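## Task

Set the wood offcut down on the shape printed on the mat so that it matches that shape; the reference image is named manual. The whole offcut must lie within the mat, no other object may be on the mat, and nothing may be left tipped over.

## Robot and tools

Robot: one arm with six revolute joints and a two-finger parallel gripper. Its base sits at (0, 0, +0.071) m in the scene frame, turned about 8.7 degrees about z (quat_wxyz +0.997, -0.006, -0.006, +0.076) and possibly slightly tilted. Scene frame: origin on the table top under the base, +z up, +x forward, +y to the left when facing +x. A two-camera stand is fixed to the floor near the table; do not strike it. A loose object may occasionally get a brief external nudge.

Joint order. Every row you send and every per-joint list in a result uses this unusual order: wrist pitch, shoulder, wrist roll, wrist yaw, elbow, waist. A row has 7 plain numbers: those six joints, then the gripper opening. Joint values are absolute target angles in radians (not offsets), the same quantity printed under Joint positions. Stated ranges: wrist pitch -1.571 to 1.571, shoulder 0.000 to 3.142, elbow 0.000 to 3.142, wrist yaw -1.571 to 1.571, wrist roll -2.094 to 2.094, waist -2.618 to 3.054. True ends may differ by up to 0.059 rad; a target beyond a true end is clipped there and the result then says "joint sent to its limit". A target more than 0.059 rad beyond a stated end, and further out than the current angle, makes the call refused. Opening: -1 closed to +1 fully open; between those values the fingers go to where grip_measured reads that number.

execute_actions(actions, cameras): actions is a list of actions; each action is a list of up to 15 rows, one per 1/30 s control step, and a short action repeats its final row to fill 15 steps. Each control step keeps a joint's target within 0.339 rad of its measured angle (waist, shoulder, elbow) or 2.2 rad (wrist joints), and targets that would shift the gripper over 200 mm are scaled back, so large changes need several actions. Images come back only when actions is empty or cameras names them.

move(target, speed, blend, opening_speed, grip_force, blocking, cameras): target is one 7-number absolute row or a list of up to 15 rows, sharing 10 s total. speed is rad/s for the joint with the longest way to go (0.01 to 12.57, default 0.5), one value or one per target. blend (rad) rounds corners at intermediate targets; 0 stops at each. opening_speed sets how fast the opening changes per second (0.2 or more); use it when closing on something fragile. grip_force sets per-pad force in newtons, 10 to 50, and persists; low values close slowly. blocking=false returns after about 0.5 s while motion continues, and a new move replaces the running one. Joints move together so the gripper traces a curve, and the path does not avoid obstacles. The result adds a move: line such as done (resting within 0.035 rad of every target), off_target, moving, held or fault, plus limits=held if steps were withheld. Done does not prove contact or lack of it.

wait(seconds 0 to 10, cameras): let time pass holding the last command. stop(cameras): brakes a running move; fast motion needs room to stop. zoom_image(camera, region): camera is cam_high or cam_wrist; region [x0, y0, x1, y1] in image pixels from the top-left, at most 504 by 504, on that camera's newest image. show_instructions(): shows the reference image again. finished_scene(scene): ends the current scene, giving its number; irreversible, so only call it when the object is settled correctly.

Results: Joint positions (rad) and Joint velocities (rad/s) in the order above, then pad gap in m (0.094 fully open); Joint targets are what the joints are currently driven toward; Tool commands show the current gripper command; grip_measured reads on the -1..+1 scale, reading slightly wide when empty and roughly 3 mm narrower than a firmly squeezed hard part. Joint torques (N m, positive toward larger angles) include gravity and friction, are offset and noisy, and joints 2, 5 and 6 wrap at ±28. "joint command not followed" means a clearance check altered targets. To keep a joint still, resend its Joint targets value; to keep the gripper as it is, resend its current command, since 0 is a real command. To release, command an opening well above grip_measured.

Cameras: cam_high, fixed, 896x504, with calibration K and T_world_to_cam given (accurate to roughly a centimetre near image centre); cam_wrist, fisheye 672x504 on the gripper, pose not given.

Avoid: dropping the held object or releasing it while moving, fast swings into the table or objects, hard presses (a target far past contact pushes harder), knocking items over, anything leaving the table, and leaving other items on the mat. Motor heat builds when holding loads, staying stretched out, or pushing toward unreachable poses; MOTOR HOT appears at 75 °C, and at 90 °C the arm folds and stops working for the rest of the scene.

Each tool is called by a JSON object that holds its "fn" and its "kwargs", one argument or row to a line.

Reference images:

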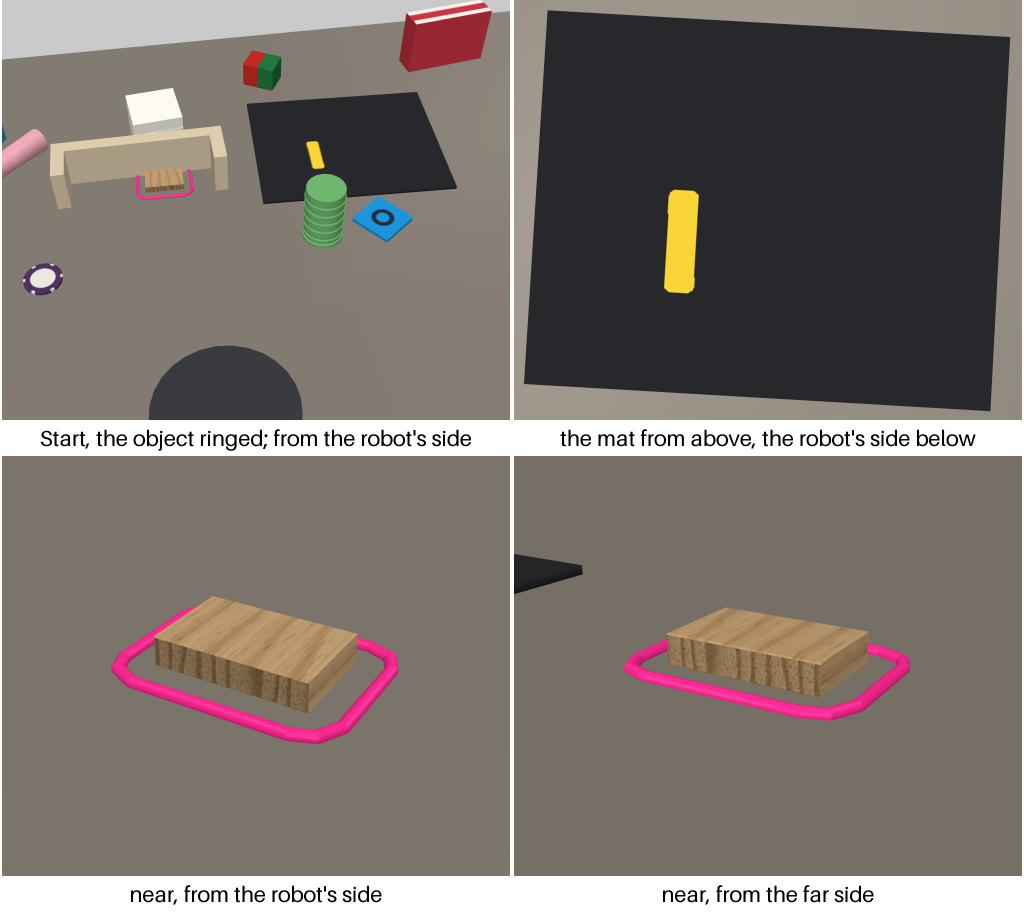

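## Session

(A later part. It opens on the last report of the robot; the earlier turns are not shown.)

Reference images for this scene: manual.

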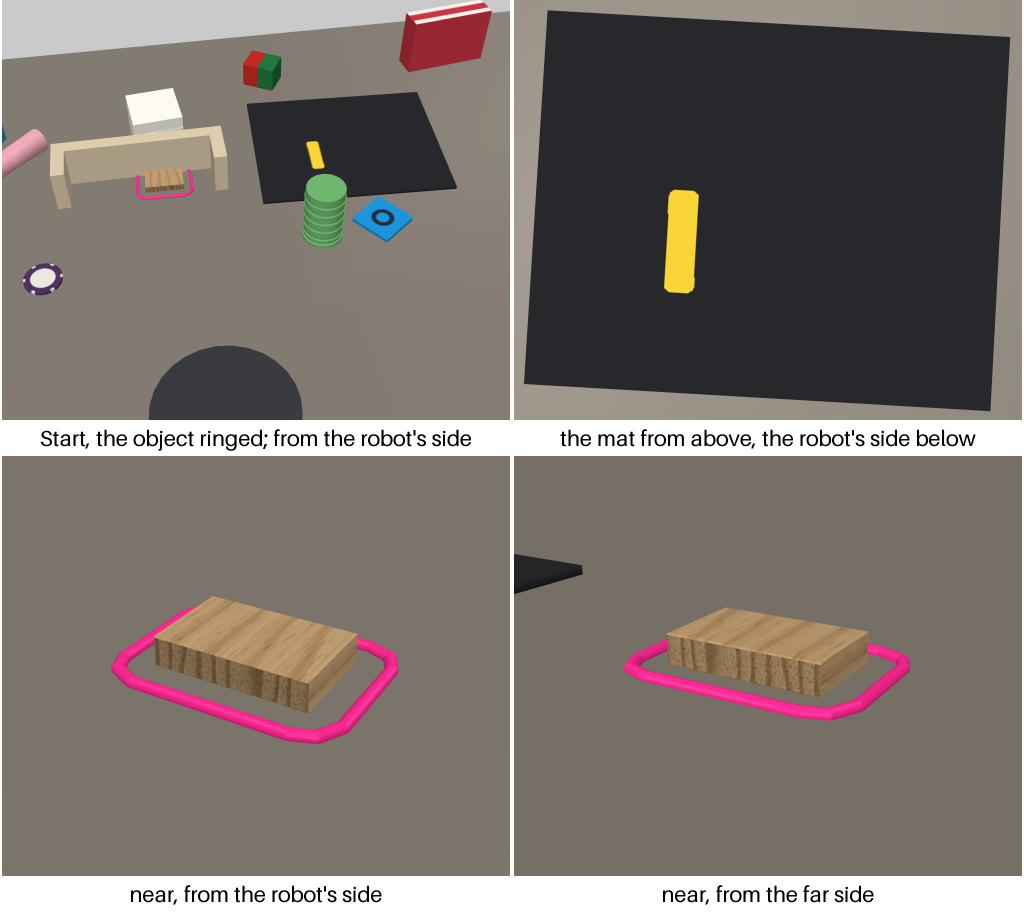

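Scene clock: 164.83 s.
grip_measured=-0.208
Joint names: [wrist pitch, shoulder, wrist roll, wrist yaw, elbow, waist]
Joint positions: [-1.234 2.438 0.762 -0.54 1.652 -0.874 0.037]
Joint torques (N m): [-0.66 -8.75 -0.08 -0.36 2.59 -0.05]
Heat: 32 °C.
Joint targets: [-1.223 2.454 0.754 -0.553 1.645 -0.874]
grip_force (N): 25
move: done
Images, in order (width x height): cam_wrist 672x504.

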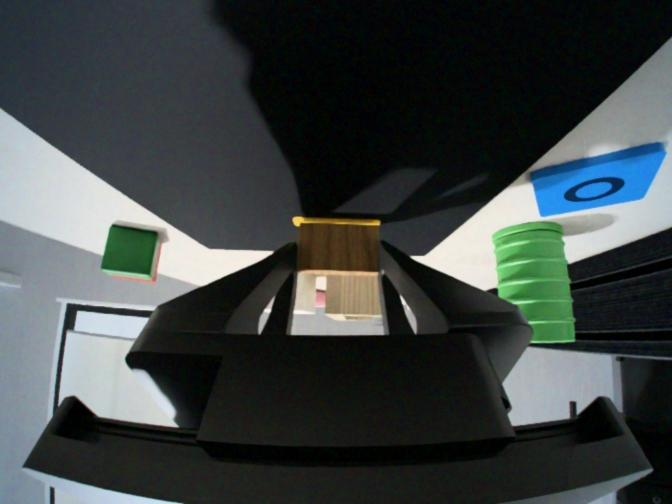

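{"fn": "move", "kwargs": {
  "target": [-1.2145, 2.461, 0.754, -0.553, 1.642, -0.871, -0.5],
  "speed": 0.06,
  "cameras": ["cam_wrist"]
}}

{"fn": "zoom_image", "kwargs": {
  "camera": "cam_wrist",
  "region": [260, 150, 420, 290]
}}

Scene clock: 167.37 s.
grip_measured=-0.208
Joint names: [wrist pitch, shoulder, wrist roll, wrist yaw, elbow, waist]
Joint positions: [-1.228 2.445 0.762 -0.542 1.652 -0.874 0.037]
Joint torques (N m): [-0.59 -8.77 -0.07 -0.42 2.33 0.38]
Heat: 32 °C.
Joint targets: [-1.215 2.461 0.754 -0.553 1.642 -0.871]
grip_force (N): 25
move: done
Images, in order (width x height): cam_wrist 672x504.

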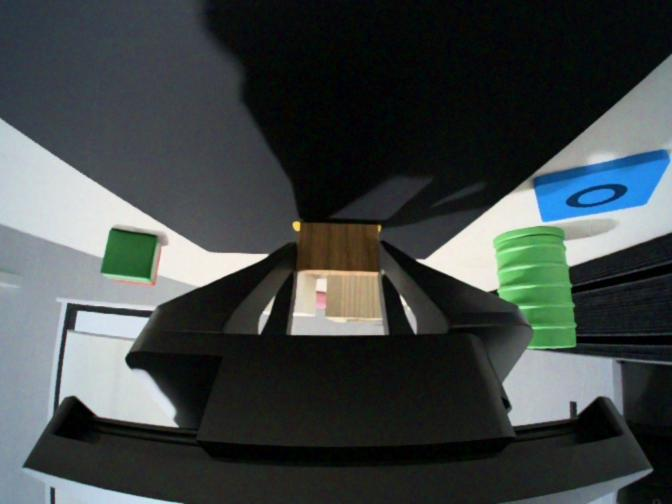

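Scaled by 3.150 from the camera's 672x504 image, which has a finer 960x720 frame.

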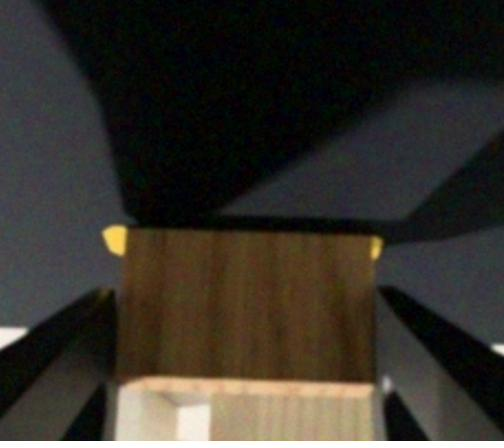

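{"fn": "move", "kwargs": {
  "target": [-1.2095, 2.466, 0.754, -0.553, 1.640, -0.869, -0.5],
  "speed": 0.05,
  "cameras": ["cam_wrist"]
}}

{"fn": "zoom_image", "kwargs": {
  "camera": "cam_wrist",
  "region": [270, 190, 410, 290]
}}

Scene clock: 170.20 s.
grip_measured=-0.208
Joint names: [wrist pitch, shoulder, wrist roll, wrist yaw, elbow, waist]
Joint positions: [-1.227 2.445 0.762 -0.546 1.649 -0.874 0.037]
Joint torques (N m): [-0.59 -8.44 -0.08 -0.36 2.47 0.72]
Heat: 32 °C.
Joint targets: [-1.210 2.466 0.754 -0.553 1.640 -0.869]
grip_force (N): 25
move: done
Images, in order (width x height): cam_wrist 672x504.

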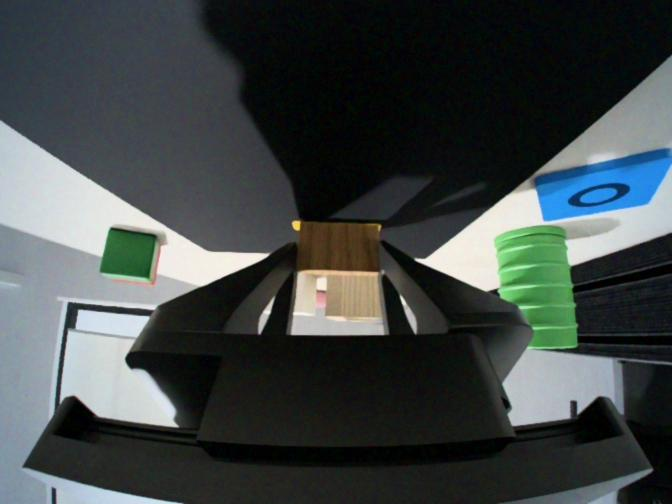

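Scaled by 3.600 from the camera's 672x504 image, which has a finer 960x720 frame.

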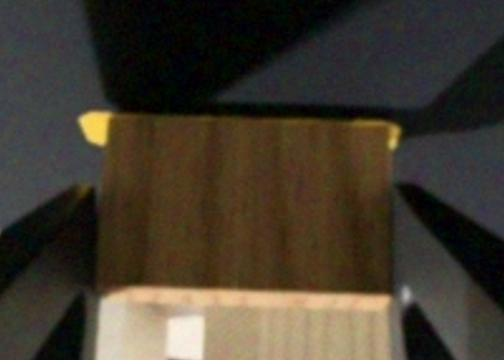

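{"fn": "move", "kwargs": {
  "target": [
    [-1.2095, 2.466, 0.754, -0.553, 1.640, -0.869, 0.3],
    [-1.54, 2.46, 0.68, -0.52, 1.95, -0.955, 0.3]
  ],
  "speed": [0.2, 0.2],
  "opening_speed": 0.4,
  "cameras": ["all"]
}}

{"fn": "zoom_image", "kwargs": {
  "camera": "cam_wrist",
  "region": [220, 100, 440, 260]
}}

Scene clock: 178.93 s.
grip_measured=+0.297
Joint names: [wrist pitch, shoulder, wrist roll, wrist yaw, elbow, waist]
Joint positions: [-1.519 2.451 0.689 -0.523 1.923 -0.949 0.061]
Joint torques (N m): [-1.1 -9.69 -0.08 -0.24 6.02 -0.59]
Heat: 34 °C.
Joint targets: [-1.540 2.460 0.680 -0.520 1.950 -0.955]
grip_force (N): 25
move: done

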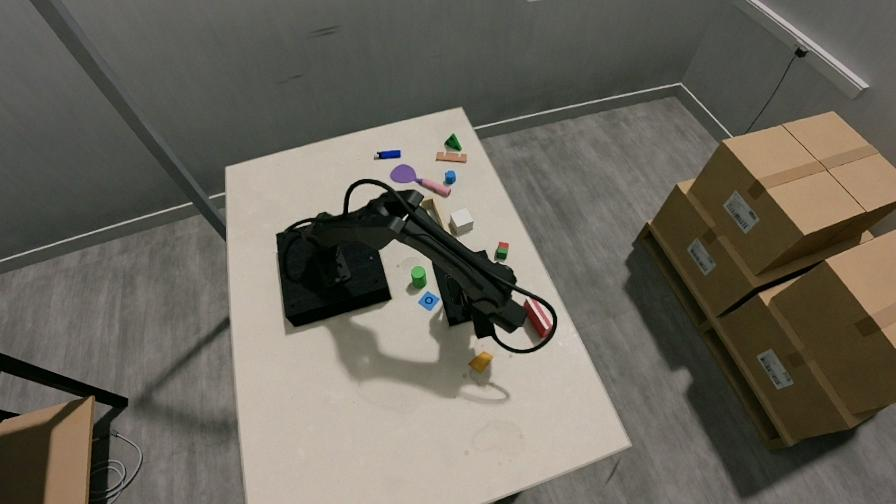

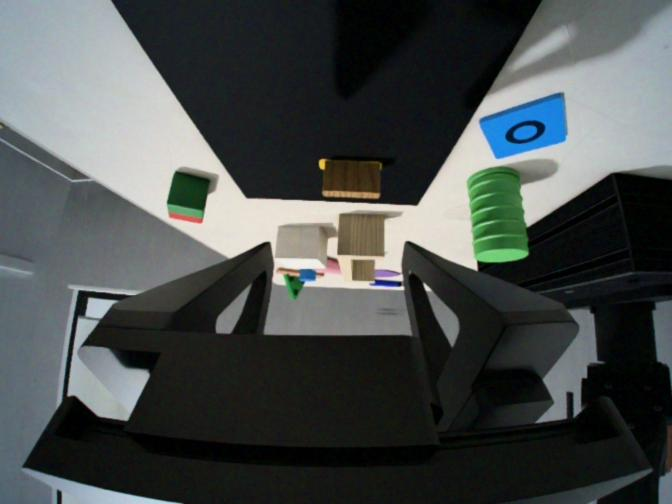

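Scaled by 2.291 from the camera's 672x504 image, which has a finer 960x720 frame.

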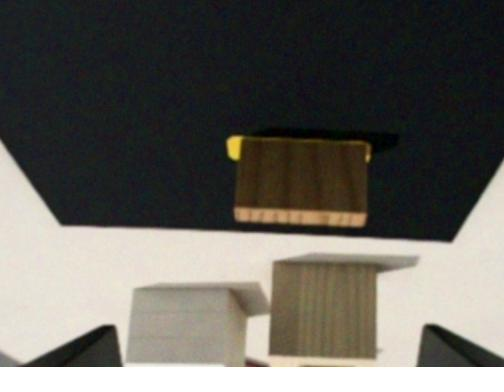

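{"fn": "move", "kwargs": {
  "target": [-0.9, 1.6, 0.3, -0.2, 1.4, -1.3, 0.3],
  "speed": 0.8,
  "cameras": ["cam_high"]
}}

{"fn": "zoom_image", "kwargs": {
  "camera": "cam_high",
  "region": [430, 245, 510, 325]
}}

{"fn": "zoom_image", "kwargs": {
  "camera": "cam_high",
  "region": [445, 260, 475, 290]
}}

Scene clock: 182.27 s.
grip_measured=+0.297
Joint names: [wrist pitch, shoulder, wrist roll, wrist yaw, elbow, waist]
Joint positions: [-0.929 1.623 0.313 -0.207 1.407 -1.297 0.061]
Joint torques (N m): [1.11 -7.58 -0.09 -0.09 4.6 -0.2]
Heat: 34 °C.
Joint targets: [-0.900 1.600 0.300 -0.200 1.400 -1.300]
grip_force (N): 25
move: done
Images, in order (width x height): cam_high 896x504.

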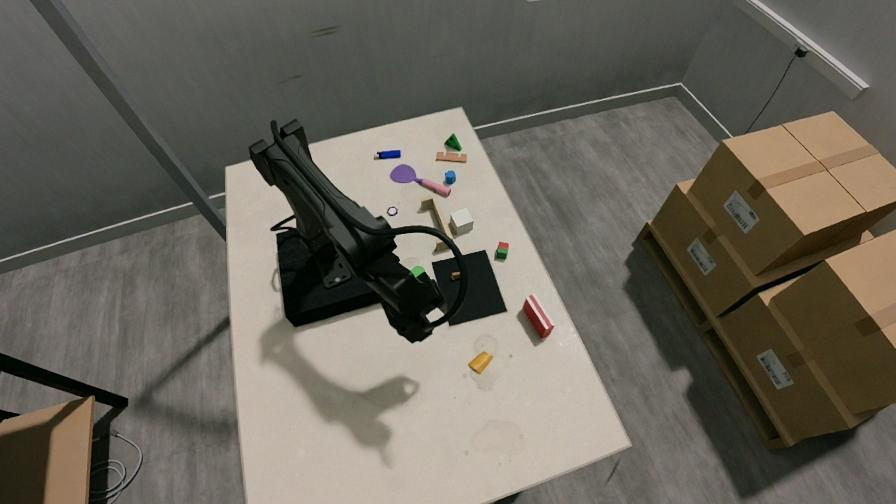

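Scaled by 6.300 from the camera's 896x504 image, which has a finer 1280x720 frame.

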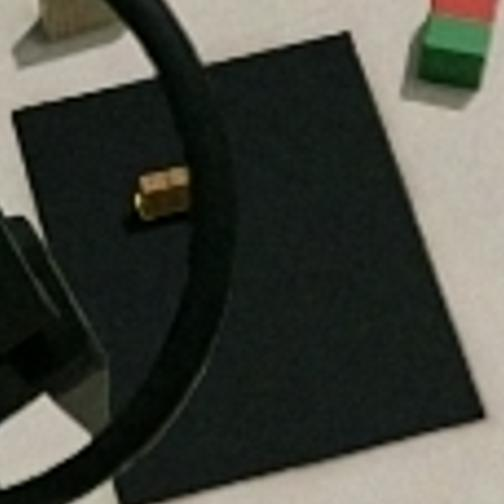

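Scaled by 16.800 from the camera's 896x504 image, which has a finer 1280x720 frame.

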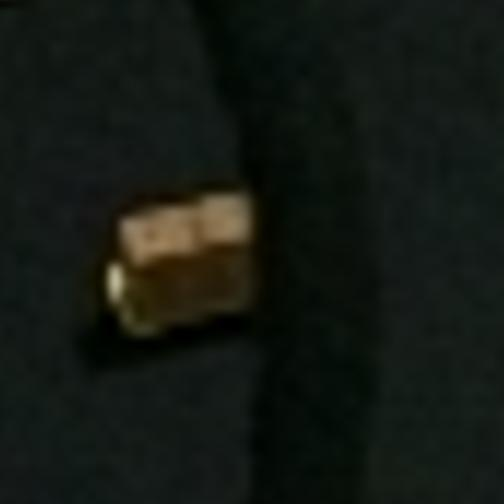

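{"fn": "finished_scene", "kwargs": {
  "scene": 2
}}

The scene is finished: the task was done.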